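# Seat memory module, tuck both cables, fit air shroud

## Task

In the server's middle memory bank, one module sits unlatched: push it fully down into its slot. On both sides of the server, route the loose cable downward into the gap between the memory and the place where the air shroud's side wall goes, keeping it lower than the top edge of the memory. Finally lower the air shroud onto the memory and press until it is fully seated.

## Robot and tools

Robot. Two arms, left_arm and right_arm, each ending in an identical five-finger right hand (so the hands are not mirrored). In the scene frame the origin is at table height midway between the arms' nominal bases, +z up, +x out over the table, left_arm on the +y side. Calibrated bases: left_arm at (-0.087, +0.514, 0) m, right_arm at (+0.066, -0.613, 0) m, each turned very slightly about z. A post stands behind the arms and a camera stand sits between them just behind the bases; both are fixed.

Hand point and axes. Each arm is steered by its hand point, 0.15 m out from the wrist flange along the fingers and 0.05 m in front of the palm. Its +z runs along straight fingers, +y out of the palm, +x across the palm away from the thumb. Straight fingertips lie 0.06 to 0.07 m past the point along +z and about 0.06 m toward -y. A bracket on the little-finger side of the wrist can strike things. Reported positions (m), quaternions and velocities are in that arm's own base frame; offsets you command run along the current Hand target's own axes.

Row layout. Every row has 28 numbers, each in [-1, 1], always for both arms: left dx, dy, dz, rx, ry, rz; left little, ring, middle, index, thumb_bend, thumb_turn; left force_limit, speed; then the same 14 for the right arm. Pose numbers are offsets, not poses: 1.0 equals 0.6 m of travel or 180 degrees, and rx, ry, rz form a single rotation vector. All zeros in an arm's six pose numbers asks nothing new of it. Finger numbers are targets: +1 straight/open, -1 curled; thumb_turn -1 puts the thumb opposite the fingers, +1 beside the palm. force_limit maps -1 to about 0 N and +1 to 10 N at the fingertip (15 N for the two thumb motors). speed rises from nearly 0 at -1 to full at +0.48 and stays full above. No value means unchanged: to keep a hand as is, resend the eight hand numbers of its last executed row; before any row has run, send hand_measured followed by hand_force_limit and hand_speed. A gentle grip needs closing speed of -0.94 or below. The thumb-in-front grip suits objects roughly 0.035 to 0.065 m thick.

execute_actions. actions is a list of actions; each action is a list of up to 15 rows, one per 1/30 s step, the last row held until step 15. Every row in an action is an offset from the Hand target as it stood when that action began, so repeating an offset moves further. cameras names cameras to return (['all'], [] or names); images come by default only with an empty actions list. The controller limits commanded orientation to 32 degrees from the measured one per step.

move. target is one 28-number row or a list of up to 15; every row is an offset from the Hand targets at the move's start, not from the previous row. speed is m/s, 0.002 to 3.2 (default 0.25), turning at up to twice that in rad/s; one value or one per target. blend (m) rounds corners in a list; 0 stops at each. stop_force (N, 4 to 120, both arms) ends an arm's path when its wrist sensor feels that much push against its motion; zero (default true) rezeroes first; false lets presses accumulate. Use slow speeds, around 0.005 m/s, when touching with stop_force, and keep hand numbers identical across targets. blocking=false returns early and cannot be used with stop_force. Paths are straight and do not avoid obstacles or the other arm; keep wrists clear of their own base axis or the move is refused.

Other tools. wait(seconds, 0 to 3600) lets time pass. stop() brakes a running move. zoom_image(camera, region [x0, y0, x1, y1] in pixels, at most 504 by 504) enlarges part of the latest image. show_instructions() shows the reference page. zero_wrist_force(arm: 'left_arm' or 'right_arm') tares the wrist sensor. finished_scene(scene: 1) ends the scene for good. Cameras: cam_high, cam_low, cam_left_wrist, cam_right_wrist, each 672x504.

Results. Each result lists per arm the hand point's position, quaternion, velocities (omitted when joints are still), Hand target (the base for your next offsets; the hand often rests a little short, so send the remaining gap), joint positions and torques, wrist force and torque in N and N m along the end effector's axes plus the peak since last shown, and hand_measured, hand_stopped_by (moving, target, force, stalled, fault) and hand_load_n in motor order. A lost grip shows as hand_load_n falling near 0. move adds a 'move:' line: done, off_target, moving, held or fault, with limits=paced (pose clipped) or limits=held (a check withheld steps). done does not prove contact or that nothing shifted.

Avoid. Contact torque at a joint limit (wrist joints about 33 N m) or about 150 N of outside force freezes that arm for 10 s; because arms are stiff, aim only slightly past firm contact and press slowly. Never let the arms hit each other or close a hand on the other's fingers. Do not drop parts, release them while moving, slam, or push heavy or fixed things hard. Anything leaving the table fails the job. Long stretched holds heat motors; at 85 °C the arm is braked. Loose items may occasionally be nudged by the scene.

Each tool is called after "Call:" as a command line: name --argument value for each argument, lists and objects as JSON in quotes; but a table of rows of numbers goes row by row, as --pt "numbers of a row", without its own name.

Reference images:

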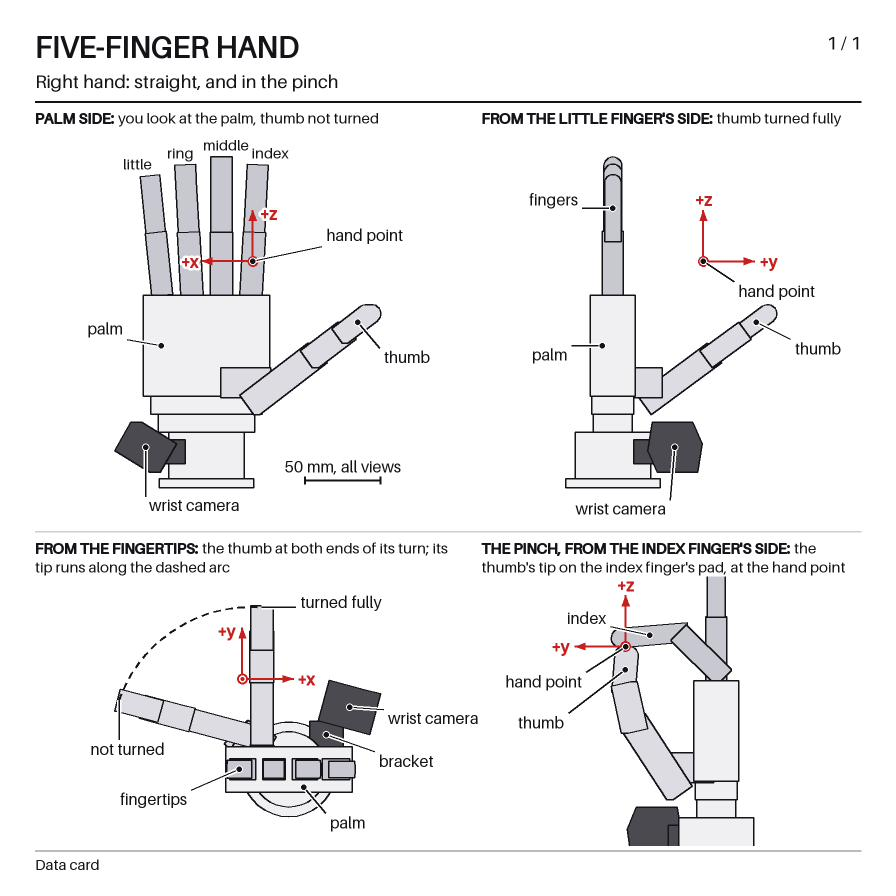

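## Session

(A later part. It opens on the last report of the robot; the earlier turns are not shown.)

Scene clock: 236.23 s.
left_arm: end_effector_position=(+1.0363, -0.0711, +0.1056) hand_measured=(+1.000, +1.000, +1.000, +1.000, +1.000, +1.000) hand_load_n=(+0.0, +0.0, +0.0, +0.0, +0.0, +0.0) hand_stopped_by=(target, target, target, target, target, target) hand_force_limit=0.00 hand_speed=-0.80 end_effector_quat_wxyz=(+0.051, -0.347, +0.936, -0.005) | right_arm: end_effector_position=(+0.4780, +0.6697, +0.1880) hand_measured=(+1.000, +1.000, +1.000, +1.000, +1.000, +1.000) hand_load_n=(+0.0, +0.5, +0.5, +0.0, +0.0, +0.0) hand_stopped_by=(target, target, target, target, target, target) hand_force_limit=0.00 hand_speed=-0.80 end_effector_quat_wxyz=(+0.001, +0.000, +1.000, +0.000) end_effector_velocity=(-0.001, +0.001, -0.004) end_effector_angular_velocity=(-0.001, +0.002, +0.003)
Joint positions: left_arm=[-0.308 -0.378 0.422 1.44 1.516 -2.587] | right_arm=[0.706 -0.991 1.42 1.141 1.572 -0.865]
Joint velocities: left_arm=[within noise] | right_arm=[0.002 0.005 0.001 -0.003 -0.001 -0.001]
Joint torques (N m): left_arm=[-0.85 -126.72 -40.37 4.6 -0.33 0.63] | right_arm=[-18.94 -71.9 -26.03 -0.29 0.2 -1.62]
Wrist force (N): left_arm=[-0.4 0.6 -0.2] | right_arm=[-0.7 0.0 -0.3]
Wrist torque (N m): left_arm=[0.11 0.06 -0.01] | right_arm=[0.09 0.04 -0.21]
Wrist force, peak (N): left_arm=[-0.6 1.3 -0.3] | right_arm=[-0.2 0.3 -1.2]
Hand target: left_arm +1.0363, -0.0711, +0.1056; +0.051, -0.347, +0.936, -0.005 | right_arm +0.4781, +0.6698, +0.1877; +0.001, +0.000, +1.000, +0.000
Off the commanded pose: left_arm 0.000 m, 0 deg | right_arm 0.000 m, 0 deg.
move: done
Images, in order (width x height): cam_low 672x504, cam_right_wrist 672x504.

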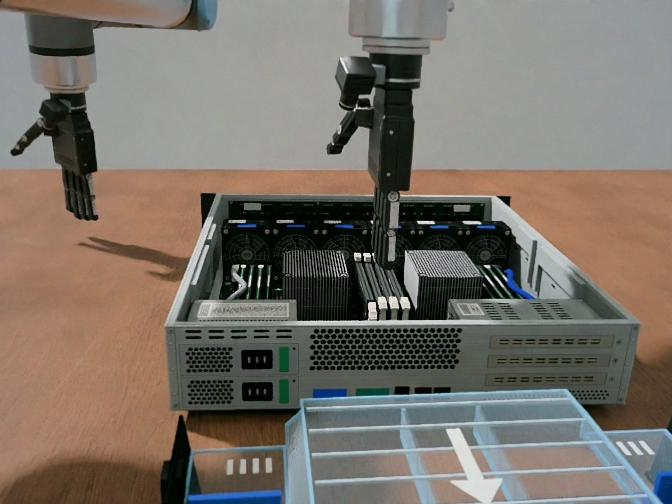

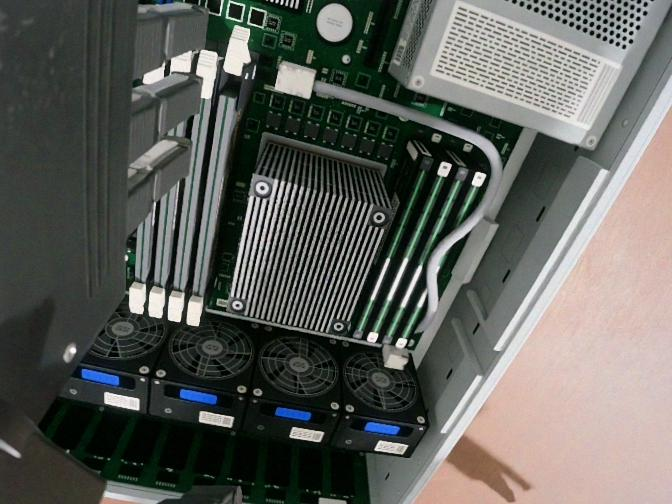

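Call:
move --target '[0,0,0,0,0,0,1,1,1,1,1,1,0,-0.8,0.03,0.0333,0.0,0,0,0,1,1,1,1,1,1,0,-0.8]' --speed 0.1 --cameras '["cam_right_wrist","cam_low","cam_high"]'

Call:
zoom_image --camera "cam_right_wrist" --region '[80, 0, 330, 250]'

Call:
zoom_image --camera "cam_low" --region '[320, 180, 470, 330]'

Call:
zoom_image --camera "cam_high" --region '[270, 130, 430, 290]'

Scene clock: 324.10 s.
left_arm: end_effector_position=(+1.0363, -0.0711, +0.1056) hand_measured=(+1.000, +1.000, +1.000, +1.000, +1.000, +1.000) hand_load_n=(+0.0, +0.0, +0.5, +0.0, -0.5, +0.0) hand_stopped_by=(target, target, target, target, target, target) hand_force_limit=0.00 hand_speed=-0.80 end_effector_quat_wxyz=(+0.051, -0.347, +0.936, -0.005) | right_arm: end_effector_position=(+0.4603, +0.6896, +0.1877) hand_measured=(+1.000, +1.000, +1.000, +1.000, +1.000, +1.000) hand_load_n=(+0.0, +0.0, +0.0, +0.0, +0.0, +0.0) hand_stopped_by=(target, target, target, target, target, target) hand_force_limit=0.00 hand_speed=-0.80 end_effector_quat_wxyz=(+0.001, +0.000, +1.000, +0.000)
Joint positions: left_arm=[-0.308 -0.378 0.422 1.44 1.516 -2.587] | right_arm=[0.742 -0.981 1.405 1.147 1.572 -0.829]
Joint torques (N m): left_arm=[0.56 -125.41 -38.71 4.7 0.08 0.5] | right_arm=[15.49 -65.47 -40.27 9.73 1.39 3.03]
Wrist force (N): left_arm=[-0.5 0.5 -0.6] | right_arm=[-0.8 0.3 -0.6]
Wrist torque (N m): left_arm=[0.11 0.09 -0.02] | right_arm=[0.16 0.06 -0.21]
Wrist force, peak (N): left_arm=[-0.4 0.8 -0.8] | right_arm=[-1.2 -0.9 -0.4]
Hand target: left_arm +1.0363, -0.0711, +0.1056; +0.051, -0.347, +0.936, -0.005 | right_arm +0.4601, +0.6897, +0.1877; +0.001, +0.000, +1.000, +0.000
Off the commanded pose: left_arm 0.000 m, 0 deg | right_arm 0.000 m, 0 deg.
move: done
Images, in order (width x height): cam_high 672x504, cam_low 672x504, cam_right_wrist 672x504.

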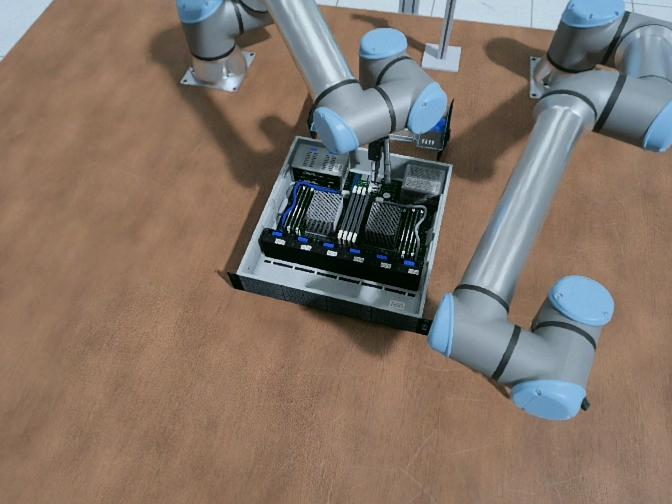

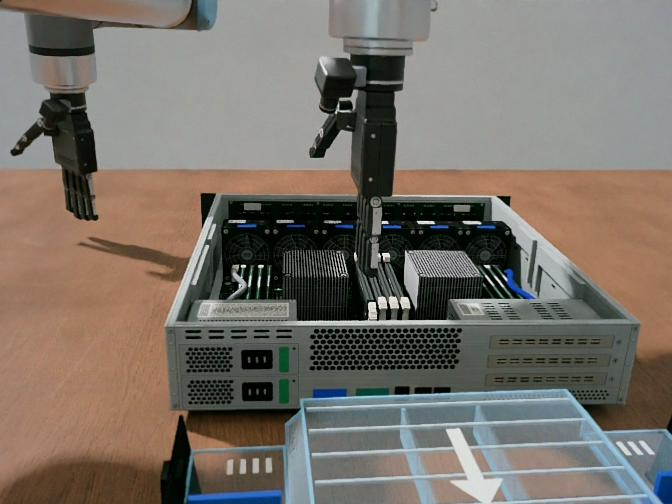

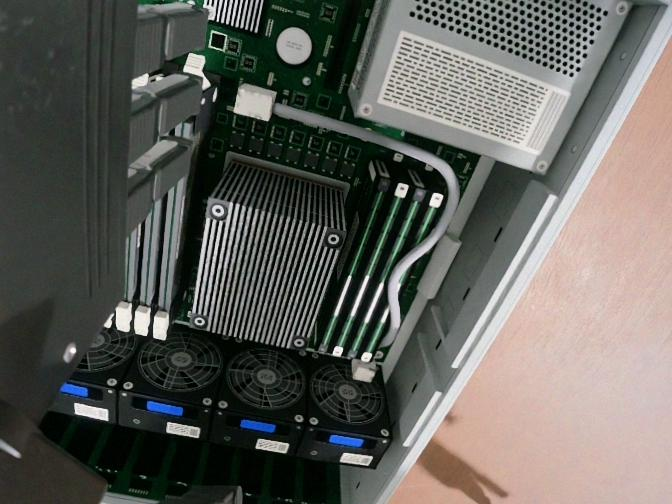

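Scaled by 2.016 from the camera's image (finer frame: 960x720).

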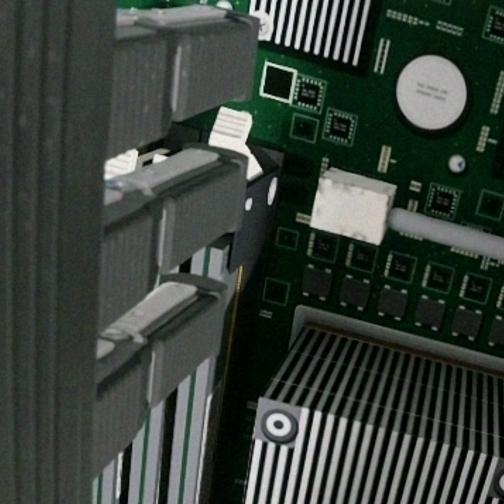

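Scaled by 3.360 from the camera's image (finer frame: 960x720).

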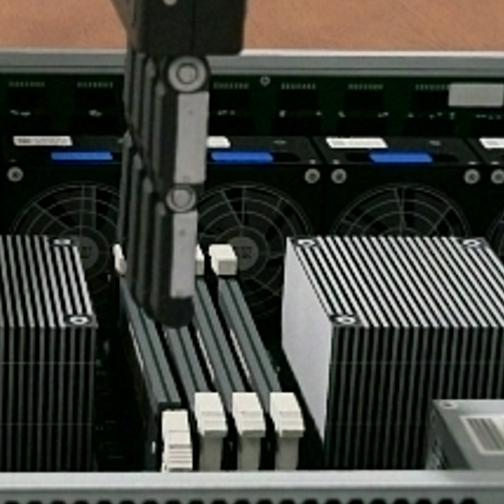

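Scaled by 3.150 from the camera's image (finer frame: 960x720).

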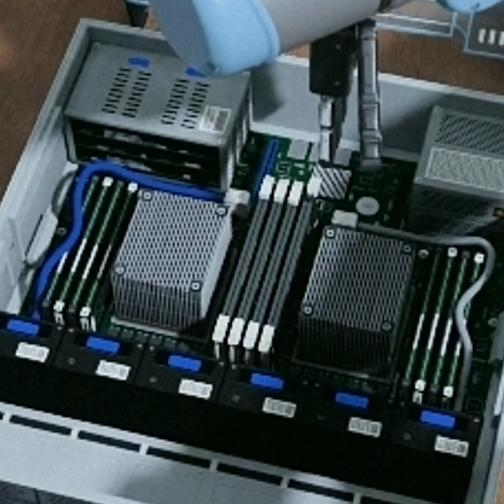

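Call:
move --pt "0 0 0 0 0 0 1 1 1 1 1 1 0 -0.8 -0.0133 -0.0092 -0.02 0 0 0 1 1 1 1 1 1 0 0" --pt "0 0 0 0 0 0 1 1 1 1 1 1 0 -0.8 -0.0133 -0.0092 -0.02 0 0 0 -1 -1 -0.8 1 1 1 0 0" --speed 0.1 --cameras '["cam_right_wrist","cam_low"]'

Call:
zoom_image --camera "cam_low" --region '[320, 180, 470, 330]'

Call:
zoom_image --camera "cam_right_wrist" --region '[80, 0, 330, 250]'

Scene clock: 354.97 s.
left_arm: end_effector_position=(+1.0363, -0.0711, +0.1056) hand_measured=(+1.000, +1.000, +1.000, +1.000, +1.000, +1.000) hand_load_n=(+0.0, +0.0, +0.0, +0.0, +0.0, +0.0) hand_stopped_by=(target, target, target, target, target, target) hand_force_limit=0.00 hand_speed=-0.80 end_effector_quat_wxyz=(+0.051, -0.347, +0.936, -0.005) | right_arm: end_effector_position=(+0.4681, +0.6842, +0.1997) hand_measured=(-1.000, -1.000, -0.800, +1.000, +1.000, +1.000) hand_load_n=(+0.0, +0.0, +0.0, +0.0, +0.0, +0.0) hand_stopped_by=(target, target, target, target, target, target) hand_force_limit=0.00 hand_speed=0.00 end_effector_quat_wxyz=(+0.001, +0.000, +1.000, +0.000)
Joint positions: left_arm=[-0.308 -0.378 0.422 1.44 1.516 -2.587] | right_arm=[0.729 -0.989 1.395 1.164 1.572 -0.842]
Joint torques (N m): left_arm=[1.85 -127.13 -38.09 5.29 -0.36 0.93] | right_arm=[-19.54 -94.58 -38.17 9.13 -0.74 -2.53]
Wrist force (N): left_arm=[0.0 0.6 -0.5] | right_arm=[-0.4 0.0 -0.5]
Wrist torque (N m): left_arm=[0.14 0.02 0.01] | right_arm=[0.12 0.01 -0.03]
Wrist force, peak (N): left_arm=[0.0 0.7 -0.7] | right_arm=[-0.7 -0.1 -1.3]
Hand target: left_arm +1.0363, -0.0711, +0.1056; +0.051, -0.347, +0.936, -0.005 | right_arm +0.4681, +0.6842, +0.1997; +0.001, +0.000, +1.000, +0.000
Off the commanded pose: left_arm 0.000 m, 0 deg | right_arm 0.000 m, 0 deg.
move: done
Images, in order (width x height): cam_low 672x504, cam_right_wrist 672x504.

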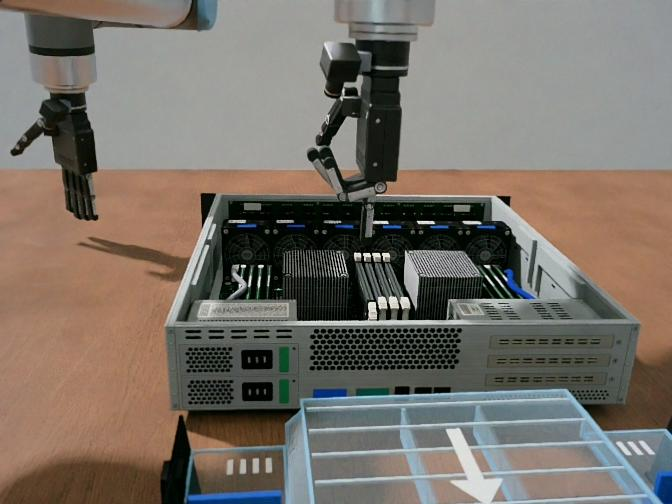

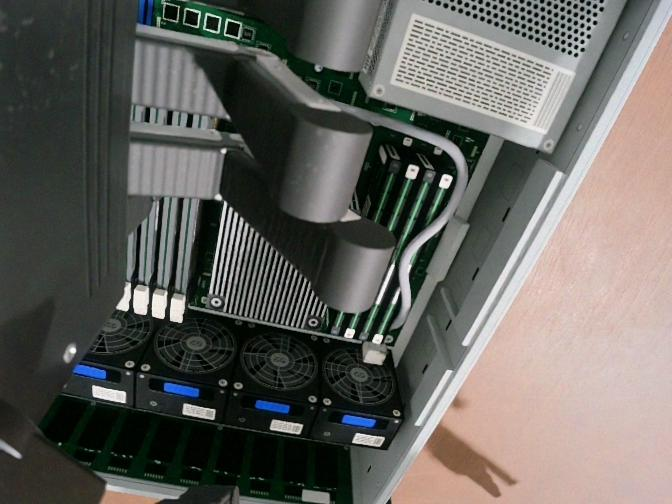

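Scaled by 3.360 from the camera's image (finer frame: 960x720).

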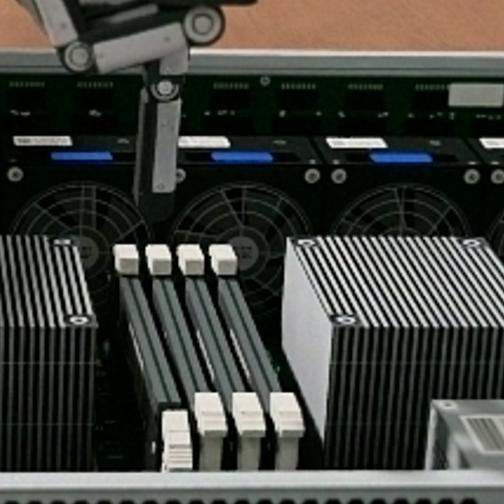

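Scaled by 2.016 from the camera's image (finer frame: 960x720).

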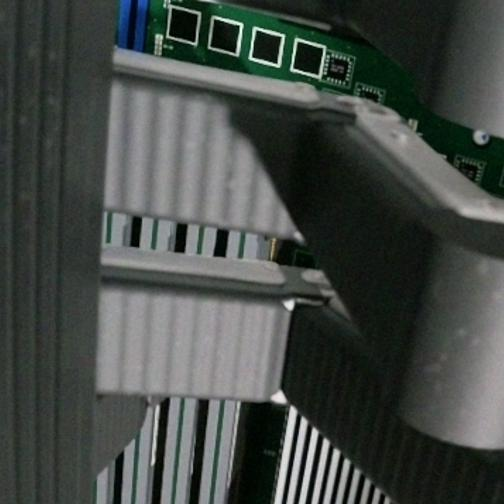

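Call:
move --target '[0,0,0,0,0,0,1,1,1,1,1,1,0,-0.8,0,0,0.04,0,0,0,-1,-1,-0.8,1,1,1,0,0]' --speed 0.05 --stop_force 8 --cameras '["cam_low"]'

Call:
zoom_image --camera "cam_low" --region '[320, 180, 470, 330]'

Scene clock: 366.93 s.
left_arm: end_effector_position=(+1.0363, -0.0711, +0.1056) hand_measured=(+1.000, +1.000, +1.000, +1.000, +1.000, +1.000) hand_load_n=(+0.0, +0.0, +0.0, +0.0, +0.0, +0.0) hand_stopped_by=(target, target, target, target, target, target) hand_force_limit=0.00 hand_speed=-0.80 end_effector_quat_wxyz=(+0.051, -0.347, +0.936, -0.005) | right_arm: end_effector_position=(+0.4681, +0.6842, +0.1757) hand_measured=(-1.000, -1.000, -0.800, +1.000, +1.000, +1.000) hand_load_n=(+0.0, +0.0, +0.0, +0.0, +0.0, +0.0) hand_stopped_by=(target, target, target, target, target, target) hand_force_limit=0.00 hand_speed=0.00 end_effector_quat_wxyz=(+0.001, +0.000, +1.000, +0.000)
Joint positions: left_arm=[-0.308 -0.378 0.422 1.44 1.516 -2.587] | right_arm=[0.729 -0.973 1.414 1.129 1.572 -0.842]
Joint torques (N m): left_arm=[-0.7 -124.8 -39.21 5.1 -0.39 0.74] | right_arm=[-17.51 -66.44 -25.49 0.06 -0.33 -2.81]
Wrist force (N): left_arm=[-0.5 0.8 -0.4] | right_arm=[-0.5 0.2 -0.8]
Wrist torque (N m): left_arm=[0.15 0.10 -0.02] | right_arm=[0.16 0.03 -0.01]
Wrist force, peak (N): left_arm=[-0.4 0.8 -1.0] | right_arm=[-0.7 0.3 -1.1]
Hand target: left_arm +1.0363, -0.0711, +0.1056; +0.051, -0.347, +0.936, -0.005 | right_arm +0.4681, +0.6842, +0.1757; +0.001, +0.000, +1.000, +0.000
Off the commanded pose: left_arm 0.000 m, 0 deg | right_arm 0.000 m, 0 deg.
move: done

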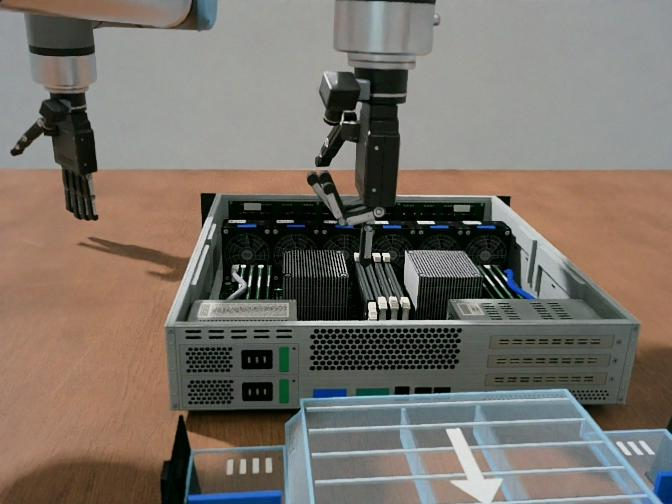

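Scaled by 3.360 from the camera's image (finer frame: 960x720).

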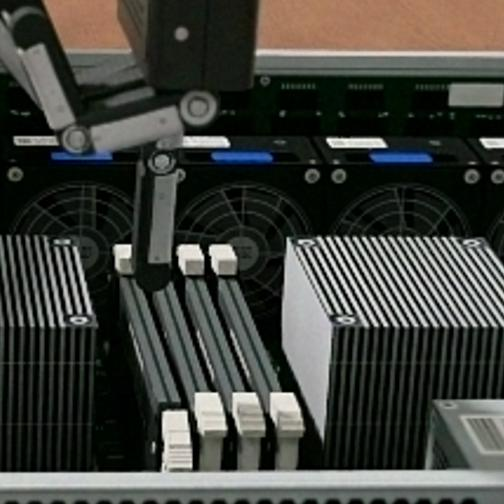

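Call:
move --target '[0,0,0,0,0,0,1,1,1,1,1,1,0,-0.8,0,-0.0125,0.025,0,0,0,-1,-1,-0.8,1,1,1,0,0]' --speed 0.05 --stop_force 8 --cameras '["cam_low","cam_right_wrist"]'

Call:
zoom_image --camera "cam_low" --region '[320, 180, 470, 330]'

Call:
zoom_image --camera "cam_right_wrist" --region '[80, 0, 330, 250]'

Scene clock: 386.23 s.
left_arm: end_effector_position=(+1.0363, -0.0711, +0.1056) hand_measured=(+1.000, +1.000, +1.000, +1.000, +1.000, +1.000) hand_load_n=(+0.0, +0.0, +0.0, +0.0, +0.0, +0.0) hand_stopped_by=(target, target, target, target, target, target) hand_force_limit=0.00 hand_speed=-0.80 end_effector_quat_wxyz=(+0.051, -0.347, +0.936, -0.005) | right_arm: end_effector_position=(+0.4682, +0.6767, +0.1607) hand_measured=(-1.000, -1.000, -0.800, +1.000, +1.000, +1.000) hand_load_n=(+0.0, +0.0, +0.5, +0.0, +0.0, +0.0) hand_stopped_by=(target, target, target, target, target, target) hand_force_limit=0.00 hand_speed=0.00 end_effector_quat_wxyz=(+0.001, +0.000, +1.000, +0.000)
Joint positions: left_arm=[-0.308 -0.378 0.422 1.44 1.516 -2.587] | right_arm=[0.722 -0.971 1.441 1.101 1.572 -0.849]
Joint torques (N m): left_arm=[-1.74 -126.24 -38.12 5.52 -0.6 0.71] | right_arm=[-16.8 -69.47 -26.1 0.03 0.72 -2.75]
Wrist force (N): left_arm=[-0.1 0.7 -0.4] | right_arm=[-0.6 0.0 -0.6]
Wrist torque (N m): left_arm=[0.13 0.02 0.01] | right_arm=[0.12 0.03 0.04]
Wrist force, peak (N): left_arm=[-0.8 0.8 -0.6] | right_arm=[-0.9 0.1 -0.9]
Hand target: left_arm +1.0363, -0.0711, +0.1056; +0.051, -0.347, +0.936, -0.005 | right_arm +0.4682, +0.6767, +0.1607; +0.001, +0.000, +1.000, +0.000
Off the commanded pose: left_arm 0.000 m, 0 deg | right_arm 0.000 m, 0 deg.
move: done

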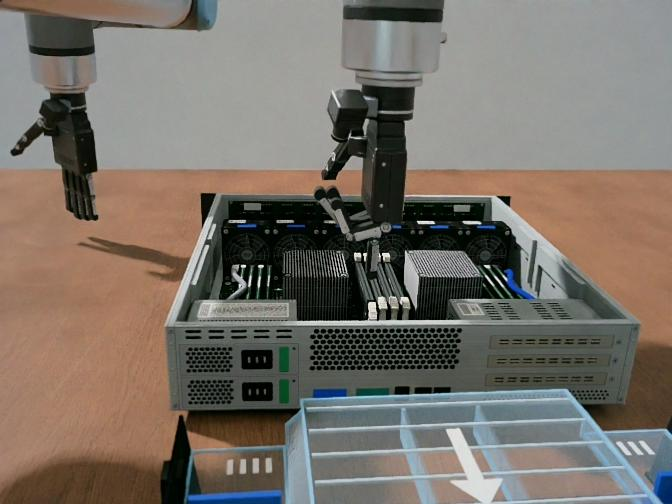

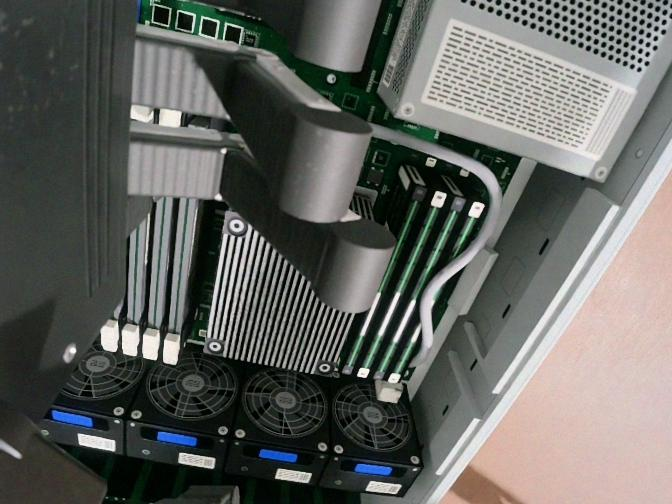

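Scaled by 3.360 from the camera's image (finer frame: 960x720).

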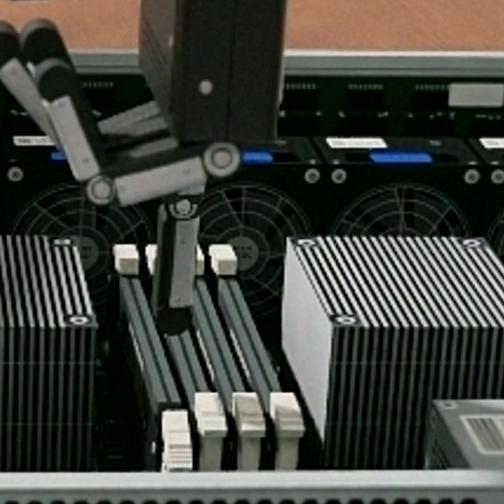

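Scaled by 2.016 from the camera's image (finer frame: 960x720).

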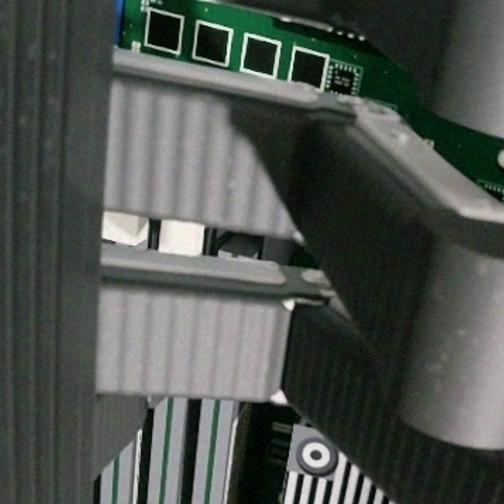

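Call:
move --target '[0,0,0,0,0,0,1,1,1,1,1,1,0,-0.8,0,0,0.0167,0,0,0,-1,-1,-0.8,1,1,1,0,0]' --speed 0.04 --stop_force 8 --cameras '["cam_low","cam_high"]'

Call:
zoom_image --camera "cam_low" --region '[340, 220, 440, 320]'

Call:
zoom_image --camera "cam_high" --region '[300, 130, 440, 270]'

Scene clock: 396.67 s.
left_arm: end_effector_position=(+1.0363, -0.0711, +0.1056) hand_measured=(+1.000, +1.000, +1.000, +1.000, +1.000, +1.000) hand_load_n=(+0.0, +0.0, +0.0, +0.0, +0.0, +0.0) hand_stopped_by=(target, target, target, target, target, target) hand_force_limit=0.00 hand_speed=-0.80 end_effector_quat_wxyz=(+0.051, -0.347, +0.936, -0.005) | right_arm: end_effector_position=(+0.4682, +0.6767, +0.1507) hand_measured=(-1.000, -1.000, -0.800, +1.000, +1.000, +1.000) hand_load_n=(+0.0, +0.0, +0.0, +0.0, +0.0, +0.0) hand_stopped_by=(target, target, target, target, target, target) hand_force_limit=0.00 hand_speed=0.00 end_effector_quat_wxyz=(+0.001, +0.000, +1.000, +0.000)
Joint positions: left_arm=[-0.308 -0.378 0.422 1.44 1.516 -2.587] | right_arm=[0.722 -0.964 1.448 1.086 1.572 -0.849]
Joint torques (N m): left_arm=[-0.57 -122.96 -38.18 5.27 -0.66 0.49] | right_arm=[-18.71 -66.76 -24.13 0.02 -0.68 -2.81]
Wrist force (N): left_arm=[0.2 0.1 0.0] | right_arm=[-0.5 0.1 -0.7]
Wrist torque (N m): left_arm=[0.02 -0.02 0.01] | right_arm=[0.13 0.02 0.05]
Wrist force, peak (N): left_arm=[-0.7 0.8 -0.7] | right_arm=[-0.7 -0.1 -1.1]
Hand target: left_arm +1.0363, -0.0711, +0.1056; +0.051, -0.347, +0.936, -0.005 | right_arm +0.4682, +0.6767, +0.1507; +0.001, +0.000, +1.000, +0.000
Off the commanded pose: left_arm 0.000 m, 0 deg | right_arm 0.000 m, 0 deg.
move: done
Images, in order (width x height): cam_high 672x504, cam_low 672x504.

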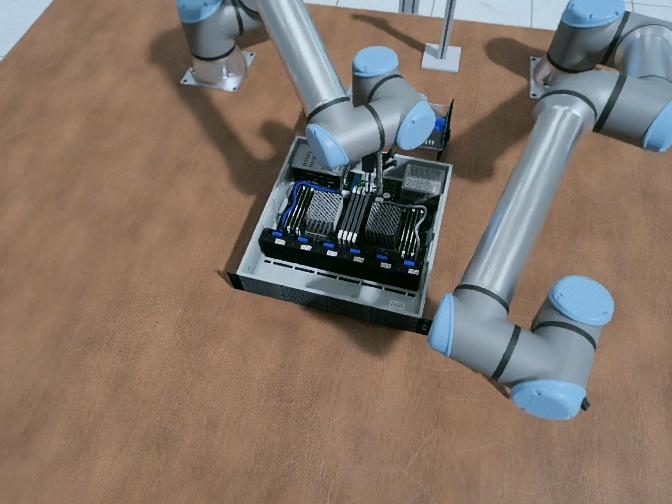

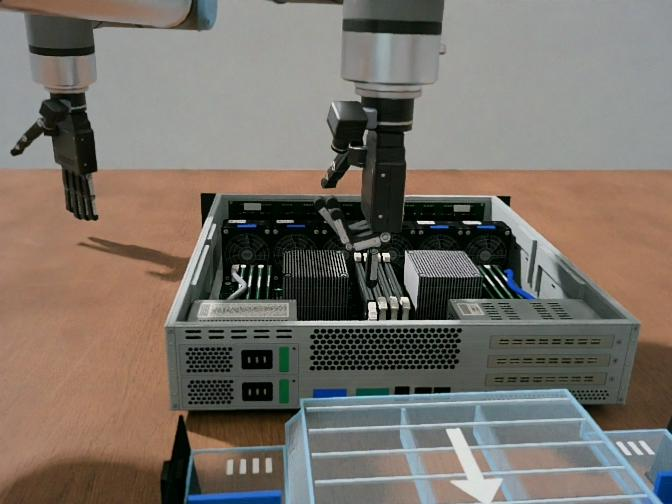

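Scaled by 5.040 from the camera's image (finer frame: 960x720).

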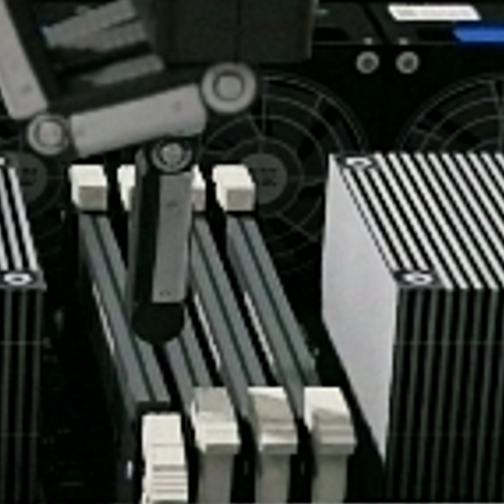

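Scaled by 3.600 from the camera's image (finer frame: 960x720).

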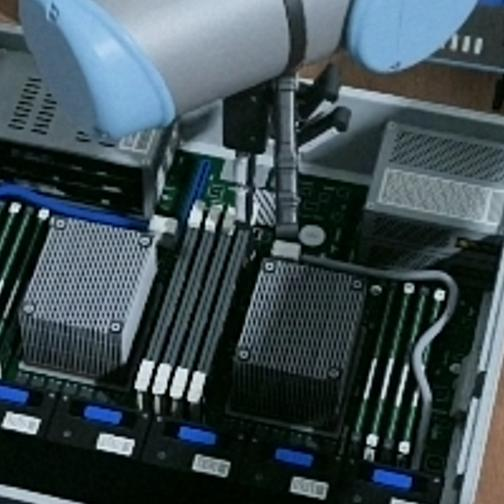

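Call:
zoom_image --camera "cam_high" --region '[340, 140, 400, 200]'

Scaled by 8.400 from the camera's image (finer frame: 960x720).

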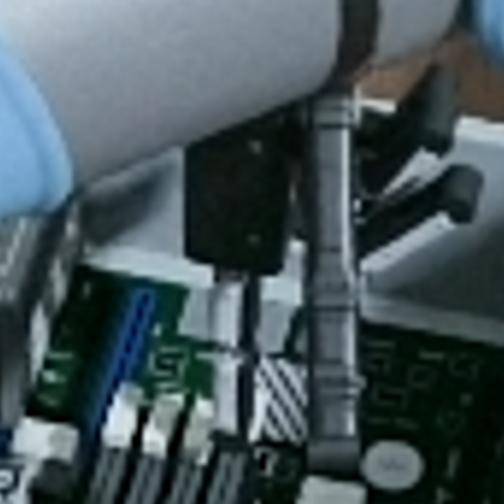

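Call:
move --pt "0 0 0 0 0 0 1 1 1 1 1 1 0 -0.8 -0.01 0.0042 0 0 0 0 -1 -1 -0.8 1 1 1 0 0" --pt "0 0 0 0 0 0 1 1 1 1 1 1 0 -0.8 -0.01 0.0042 0.0333 0 0 0 -1 -1 -0.8 1 1 1 0 0" --speed 0.02 --stop_force 6 --cameras '["cam_low","cam_high"]'

Call:
zoom_image --camera "cam_low" --region '[340, 220, 440, 320]'

Call:
zoom_image --camera "cam_high" --region '[340, 140, 400, 200]'

Scene clock: 427.07 s.
left_arm: end_effector_position=(+1.0363, -0.0711, +0.1056) hand_measured=(+1.000, +1.000, +1.000, +1.000, +1.000, +1.000) hand_load_n=(+0.0, +0.0, +0.0, +0.0, +0.0, +0.0) hand_stopped_by=(target, target, target, target, target, target) hand_force_limit=0.00 hand_speed=-0.80 end_effector_quat_wxyz=(+0.051, -0.347, +0.936, -0.005) | right_arm: end_effector_position=(+0.4742, +0.6792, +0.1358) hand_measured=(-1.000, -1.000, -0.800, +1.000, +1.000, +1.000) hand_load_n=(+0.0, +0.0, +0.0, +0.0, +0.0, +0.0) hand_stopped_by=(target, target, target, target, target, target) hand_force_limit=0.00 hand_speed=0.00 end_effector_quat_wxyz=(+0.001, +0.000, +1.000, +0.000)
Joint positions: left_arm=[-0.308 -0.378 0.422 1.44 1.516 -2.587] | right_arm=[0.719 -0.944 1.444 1.071 1.572 -0.852]
Joint torques (N m): left_arm=[-0.9 -126.96 -39.07 5.31 -0.63 0.63] | right_arm=[-17.42 -96.05 -37.55 8.95 -0.04 -2.51]
Wrist force (N): left_arm=[-0.4 0.5 -0.4] | right_arm=[0.4 -0.1 -2.0]
Wrist torque (N m): left_arm=[0.11 0.08 -0.02] | right_arm=[0.20 0.02 0.10]
Wrist force, peak (N): left_arm=[-0.2 1.0 -0.9] | right_arm=[1.2 0.0 -11.9]
Hand target: left_arm +1.0363, -0.0711, +0.1056; +0.051, -0.347, +0.936, -0.005 | right_arm +0.4742, +0.6792, +0.1358; +0.001, +0.000, +1.000, +0.000 (not the last commanded pose)
Off the commanded pose: left_arm 0.000 m, 0 deg | right_arm 0.005 m, 0 deg.
move: contact (right_arm); path passed 1 of 2 targets
Images, in order (width x height): cam_high 672x504, cam_low 672x504.

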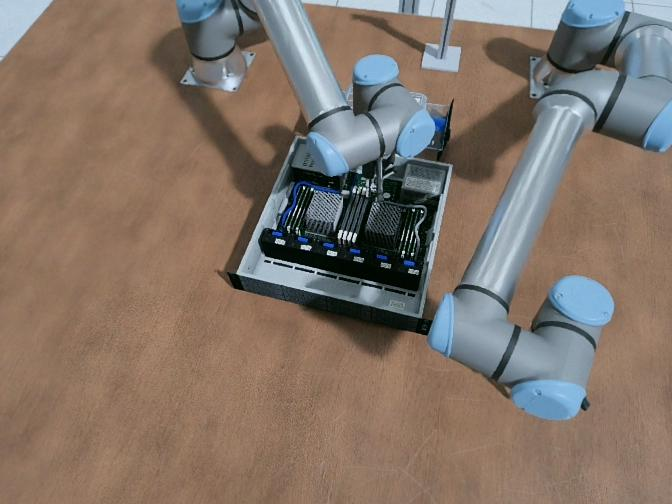

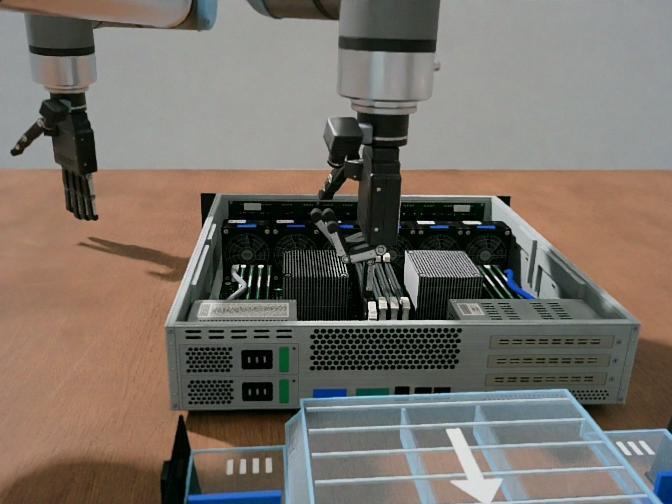

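Scaled by 5.040 from the camera's image (finer frame: 960x720).

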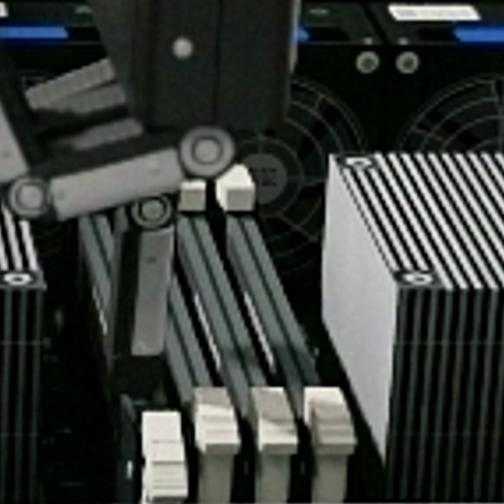

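Scaled by 8.400 from the camera's image (finer frame: 960x720).

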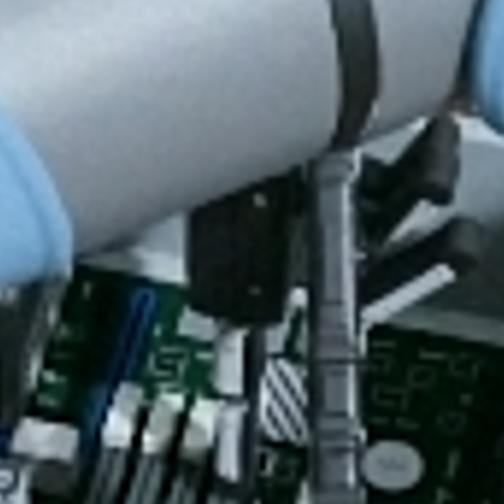

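Call:
move --pt "0 0 0 0 0 0 1 1 1 1 1 1 0 -0.8 0 0 -0.01 0 0 0 -1 -1 -0.8 1 1 1 0 0" --pt "0 0 0 0 0 0 1 1 1 1 1 1 0 -0.8 -0.0133 -0.0017 -0.01 0 0 0 -1 -1 -0.8 1 1 1 0 0" --pt "0 0 0 0 0 0 1 1 1 1 1 1 0 -0.8 -0.0133 -0.0017 0.001 0 0 0 -1 -1 -0.8 1 1 1 0 0" --speed 0.02 --cameras '[]'

Call:
move --target '[0,0,0,0,0,0,1,1,1,1,1,1,0,-0.8,0,0,0.04,0,0,0,-1,-1,-0.8,1,1,1,0,0]' --speed 0.008 --stop_force 25 --cameras '["cam_low","cam_high"]'

Call:
zoom_image --camera "cam_low" --region '[340, 220, 440, 320]'

Call:
zoom_image --camera "cam_high" --region '[340, 140, 400, 200]'

Scene clock: 441.63 s.
left_arm: end_effector_position=(+1.0363, -0.0711, +0.1056) hand_measured=(+1.000, +1.000, +1.000, +1.000, +1.000, +1.000) hand_load_n=(+0.0, +0.0, +0.0, +0.0, -0.5, +0.0) hand_stopped_by=(target, target, target, target, target, target) hand_force_limit=0.00 hand_speed=-0.80 end_effector_quat_wxyz=(+0.051, -0.347, +0.936, -0.005) | right_arm: end_effector_position=(+0.4822, +0.6782, +0.1354) hand_measured=(-1.000, -1.000, -0.800, +1.000, +1.000, +1.000) hand_load_n=(+0.0, +0.5, +0.0, +0.0, +0.0, +0.0) hand_stopped_by=(target, target, target, target, target, target) hand_force_limit=0.00 hand_speed=0.00 end_effector_quat_wxyz=(+0.001, +0.000, +1.000, +0.000)
Joint positions: left_arm=[-0.308 -0.378 0.422 1.44 1.516 -2.587] | right_arm=[0.711 -0.938 1.434 1.074 1.572 -0.86]
Joint torques (N m): left_arm=[1.55 -126.34 -38.51 5.56 -0.46 0.77] | right_arm=[-19.89 -73.38 -24.45 0.21 -0.22 -2.37]
Wrist force (N): left_arm=[-0.1 0.4 -0.6] | right_arm=[-0.6 0.0 -1.5]
Wrist torque (N m): left_arm=[0.11 0.03 0.00] | right_arm=[0.17 0.05 0.04]
Wrist force, peak (N): left_arm=[-0.7 0.7 -0.9] | right_arm=[0.2 0.0 -2.6]
Hand target: left_arm +1.0363, -0.0711, +0.1056; +0.051, -0.347, +0.936, -0.005 | right_arm +0.4822, +0.6782, +0.1352; +0.001, +0.000, +1.000, +0.000
Off the commanded pose: left_arm 0.000 m, 0 deg | right_arm 0.000 m, 0 deg.
move: done

Scene clock: 443.43 s.
left_arm: end_effector_position=(+1.0363, -0.0711, +0.1056) hand_measured=(+1.000, +1.000, +1.000, +1.000, +1.000, +1.000) hand_load_n=(+0.0, +0.0, -0.5, +0.0, +0.0, +0.0) hand_stopped_by=(target, target, target, target, target, target) hand_force_limit=0.00 hand_speed=-0.80 end_effector_quat_wxyz=(+0.051, -0.347, +0.936, -0.005) | right_arm: end_effector_position=(+0.4822, +0.6782, +0.1315) hand_measured=(-1.000, -1.000, -0.800, +1.000, +1.000, +1.000) hand_load_n=(+0.0, +0.0, +0.0, +0.0, +0.0, +0.0) hand_stopped_by=(target, target, target, target, target, target) hand_force_limit=0.00 hand_speed=0.00 end_effector_quat_wxyz=(+0.001, +0.000, +1.000, +0.000)
Joint positions: left_arm=[-0.308 -0.378 0.422 1.44 1.516 -2.587] | right_arm=[0.711 -0.935 1.437 1.069 1.572 -0.86]
Joint torques (N m): left_arm=[0.97 -125.19 -38.14 5.19 -0.89 0.83] | right_arm=[-17.15 -81.11 -32.19 2.83 -0.5 -2.63]
Wrist force (N): left_arm=[-0.4 0.4 -0.2] | right_arm=[2.3 -0.5 -22.8]
Wrist torque (N m): left_arm=[0.08 0.06 -0.01] | right_arm=[1.41 0.21 0.21]
Wrist force, peak (N): left_arm=[-0.2 1.0 -0.6] | right_arm=[1.7 -0.4 -28.0]
Hand target: left_arm +1.0363, -0.0711, +0.1056; +0.051, -0.347, +0.936, -0.005 | right_arm +0.4822, +0.6782, +0.1315; +0.001, +0.000, +1.000, +0.000 (not the last commanded pose)
Off the commanded pose: left_arm 0.000 m, 0 deg | right_arm 0.020 m, 0 deg.
move: contact (right_arm)
Images, in order (width x height): cam_high 672x504, cam_low 672x504.

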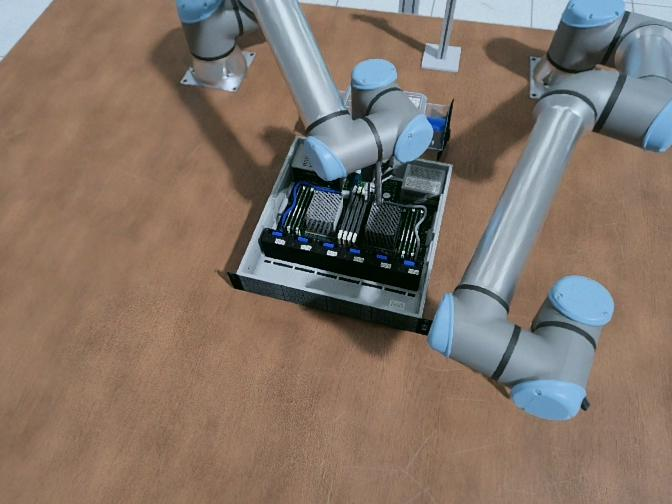

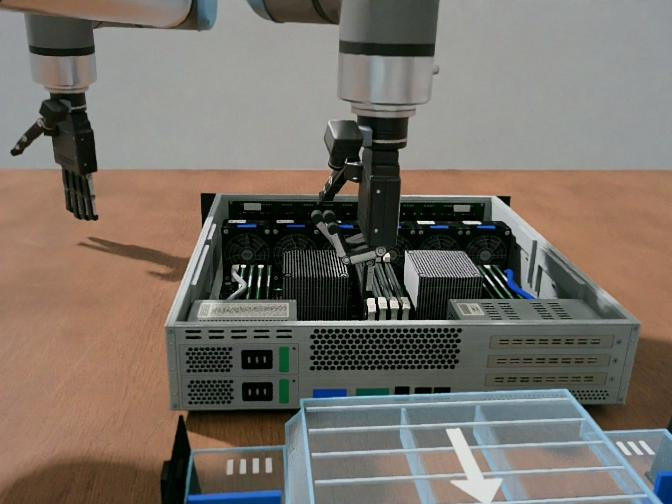

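Scaled by 5.040 from the camera's image (finer frame: 960x720).

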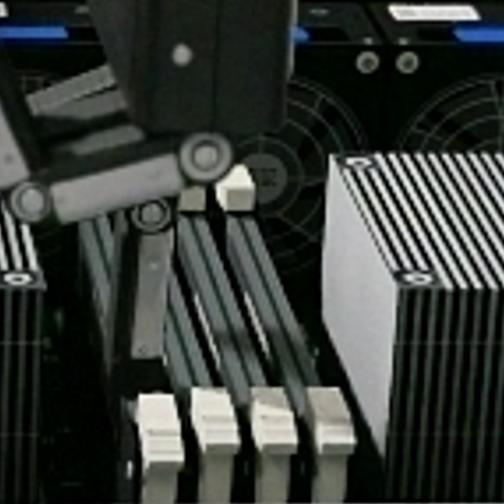

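Scaled by 8.400 from the camera's image (finer frame: 960x720).

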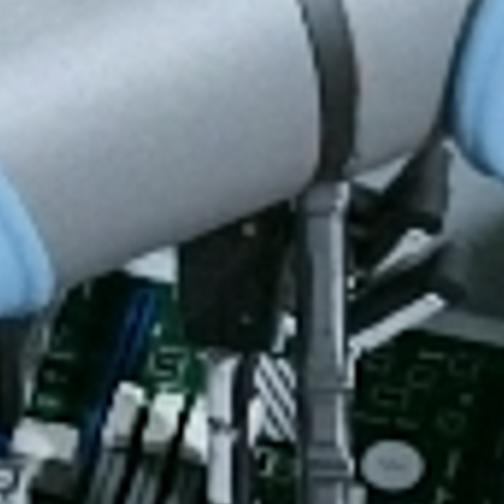

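Call:
move --target '[0,0,0,0,0,0,1,1,1,1,1,1,0,-0.8,0,0,0.03,0,0,0,-1,-1,-0.8,1,1,1,0,0]' --speed 0.005 --stop_force 42 --zero false --cameras '["cam_low"]'

Call:
zoom_image --camera "cam_low" --region '[340, 220, 440, 320]'

Scene clock: 454.97 s.
left_arm: end_effector_position=(+1.0363, -0.0711, +0.1056) hand_measured=(+1.000, +1.000, +1.000, +1.000, +1.000, +1.000) hand_load_n=(+0.0, +0.0, +0.0, +0.0, +0.0, +0.0) hand_stopped_by=(target, target, target, target, target, target) hand_force_limit=0.00 hand_speed=-0.80 end_effector_quat_wxyz=(+0.051, -0.347, +0.936, -0.005) | right_arm: end_effector_position=(+0.4822, +0.6782, +0.1288) hand_measured=(-1.000, -1.000, -0.800, +1.000, +1.000, +1.000) hand_load_n=(+0.0, +0.0, +0.0, +0.0, +0.0, +0.0) hand_stopped_by=(target, target, target, target, target, target) hand_force_limit=0.00 hand_speed=0.00 end_effector_quat_wxyz=(+0.001, +0.000, +1.000, +0.000)
Joint positions: left_arm=[-0.308 -0.378 0.422 1.44 1.516 -2.587] | right_arm=[0.711 -0.933 1.438 1.065 1.572 -0.86]
Joint torques (N m): left_arm=[-1.32 -124.56 -37.78 5.43 -0.85 0.47] | right_arm=[-18.92 -64.72 -17.93 2.65 -0.32 -2.52]
Wrist force (N): left_arm=[0.0 0.6 0.0] | right_arm=[1.2 -0.8 -44.1]
Wrist torque (N m): left_arm=[0.10 0.01 0.01] | right_arm=[2.74 0.00 0.16]
Wrist force, peak (N): left_arm=[-0.1 1.1 -0.9] | right_arm=[1.1 -1.0 -46.5]
Hand target: left_arm +1.0363, -0.0711, +0.1056; +0.051, -0.347, +0.936, -0.005 | right_arm +0.4822, +0.6782, +0.1288; +0.001, +0.000, +1.000, +0.000 (not the last commanded pose)
Off the commanded pose: left_arm 0.000 m, 0 deg | right_arm 0.015 m, 0 deg.
move: contact (right_arm)

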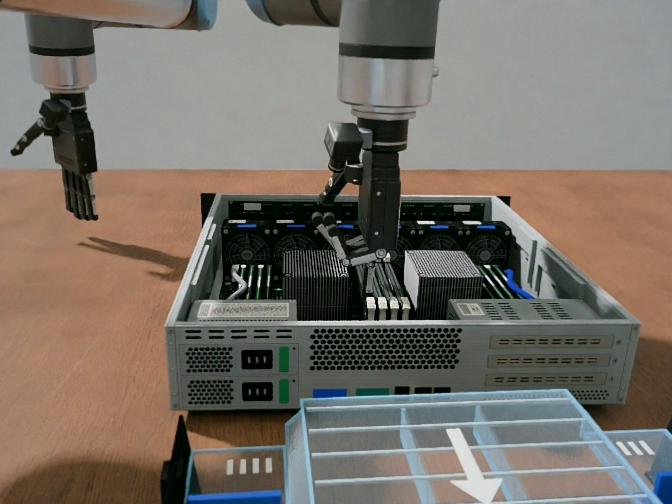

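Scaled by 5.040 from the camera's image (finer frame: 960x720).

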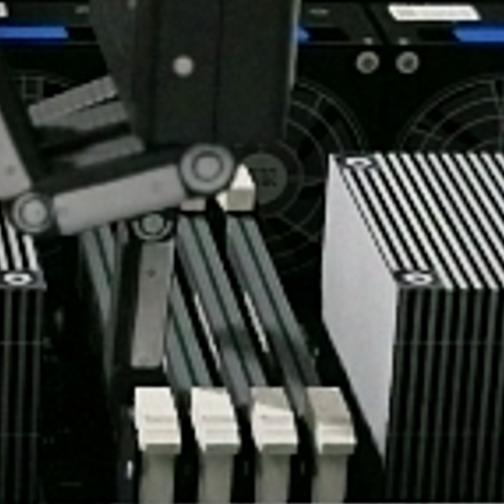

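Call:
move --target '[0,0,0,0,0,0,1,1,1,1,1,1,0,-0.8,0,0,0.02,0,0,0,-1,-1,-0.8,1,1,1,0,0]' --speed 0.004 --stop_force 58 --zero false --cameras '["cam_low"]'

Call:
zoom_image --camera "cam_low" --region '[340, 220, 440, 320]'

Scene clock: 464.03 s.
left_arm: end_effector_position=(+1.0363, -0.0711, +0.1056) hand_measured=(+1.000, +1.000, +1.000, +1.000, +1.000, +1.000) hand_load_n=(+0.0, +0.0, -0.5, +0.0, +0.0, +0.0) hand_stopped_by=(target, target, target, target, target, target) hand_force_limit=0.00 hand_speed=-0.80 end_effector_quat_wxyz=(+0.051, -0.347, +0.936, -0.005) | right_arm: end_effector_position=(+0.4822, +0.6783, +0.1271) hand_measured=(-1.000, -1.000, -0.800, +1.000, +1.000, +1.000) hand_load_n=(+0.0, +0.0, +0.0, -8.5, +0.0, +0.0) hand_stopped_by=(target, target, target, target, target, target) hand_force_limit=0.00 hand_speed=0.00 end_effector_quat_wxyz=(+0.001, +0.000, +1.000, +0.000)
Joint positions: left_arm=[-0.308 -0.378 0.422 1.44 1.516 -2.587] | right_arm=[0.711 -0.931 1.439 1.062 1.572 -0.86]
Joint torques (N m): left_arm=[-0.69 -126.55 -38.41 5.44 -0.88 0.76] | right_arm=[-18.37 -46.52 -8.43 0.63 -0.02 -2.36]
Wrist force (N): left_arm=[-0.3 0.6 -0.4] | right_arm=[0.7 0.4 -63.6]
Wrist torque (N m): left_arm=[0.13 0.06 -0.01] | right_arm=[3.61 -0.06 0.13]
Wrist force, peak (N): left_arm=[-0.3 1.2 -0.3] | right_arm=[0.7 0.2 -63.9]
Hand target: left_arm +1.0363, -0.0711, +0.1056; +0.051, -0.347, +0.936, -0.005 | right_arm +0.4822, +0.6783, +0.1272; +0.001, +0.000, +1.000, +0.000 (not the last commanded pose)
Off the commanded pose: left_arm 0.000 m, 0 deg | right_arm 0.010 m, 0 deg.
move: contact (right_arm)

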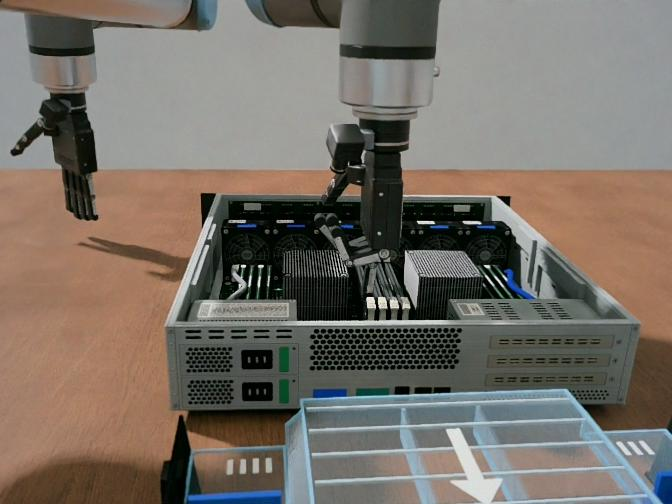

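Scaled by 5.040 from the camera's image (finer frame: 960x720).

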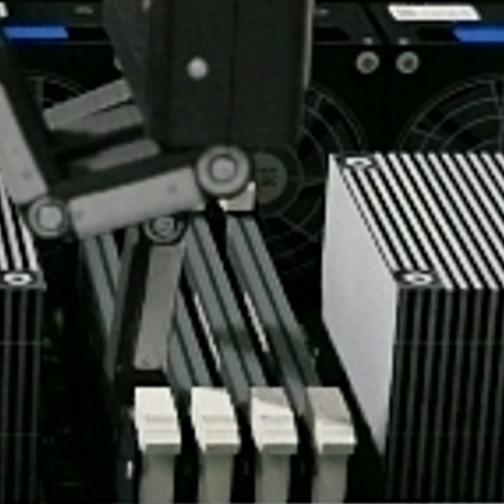

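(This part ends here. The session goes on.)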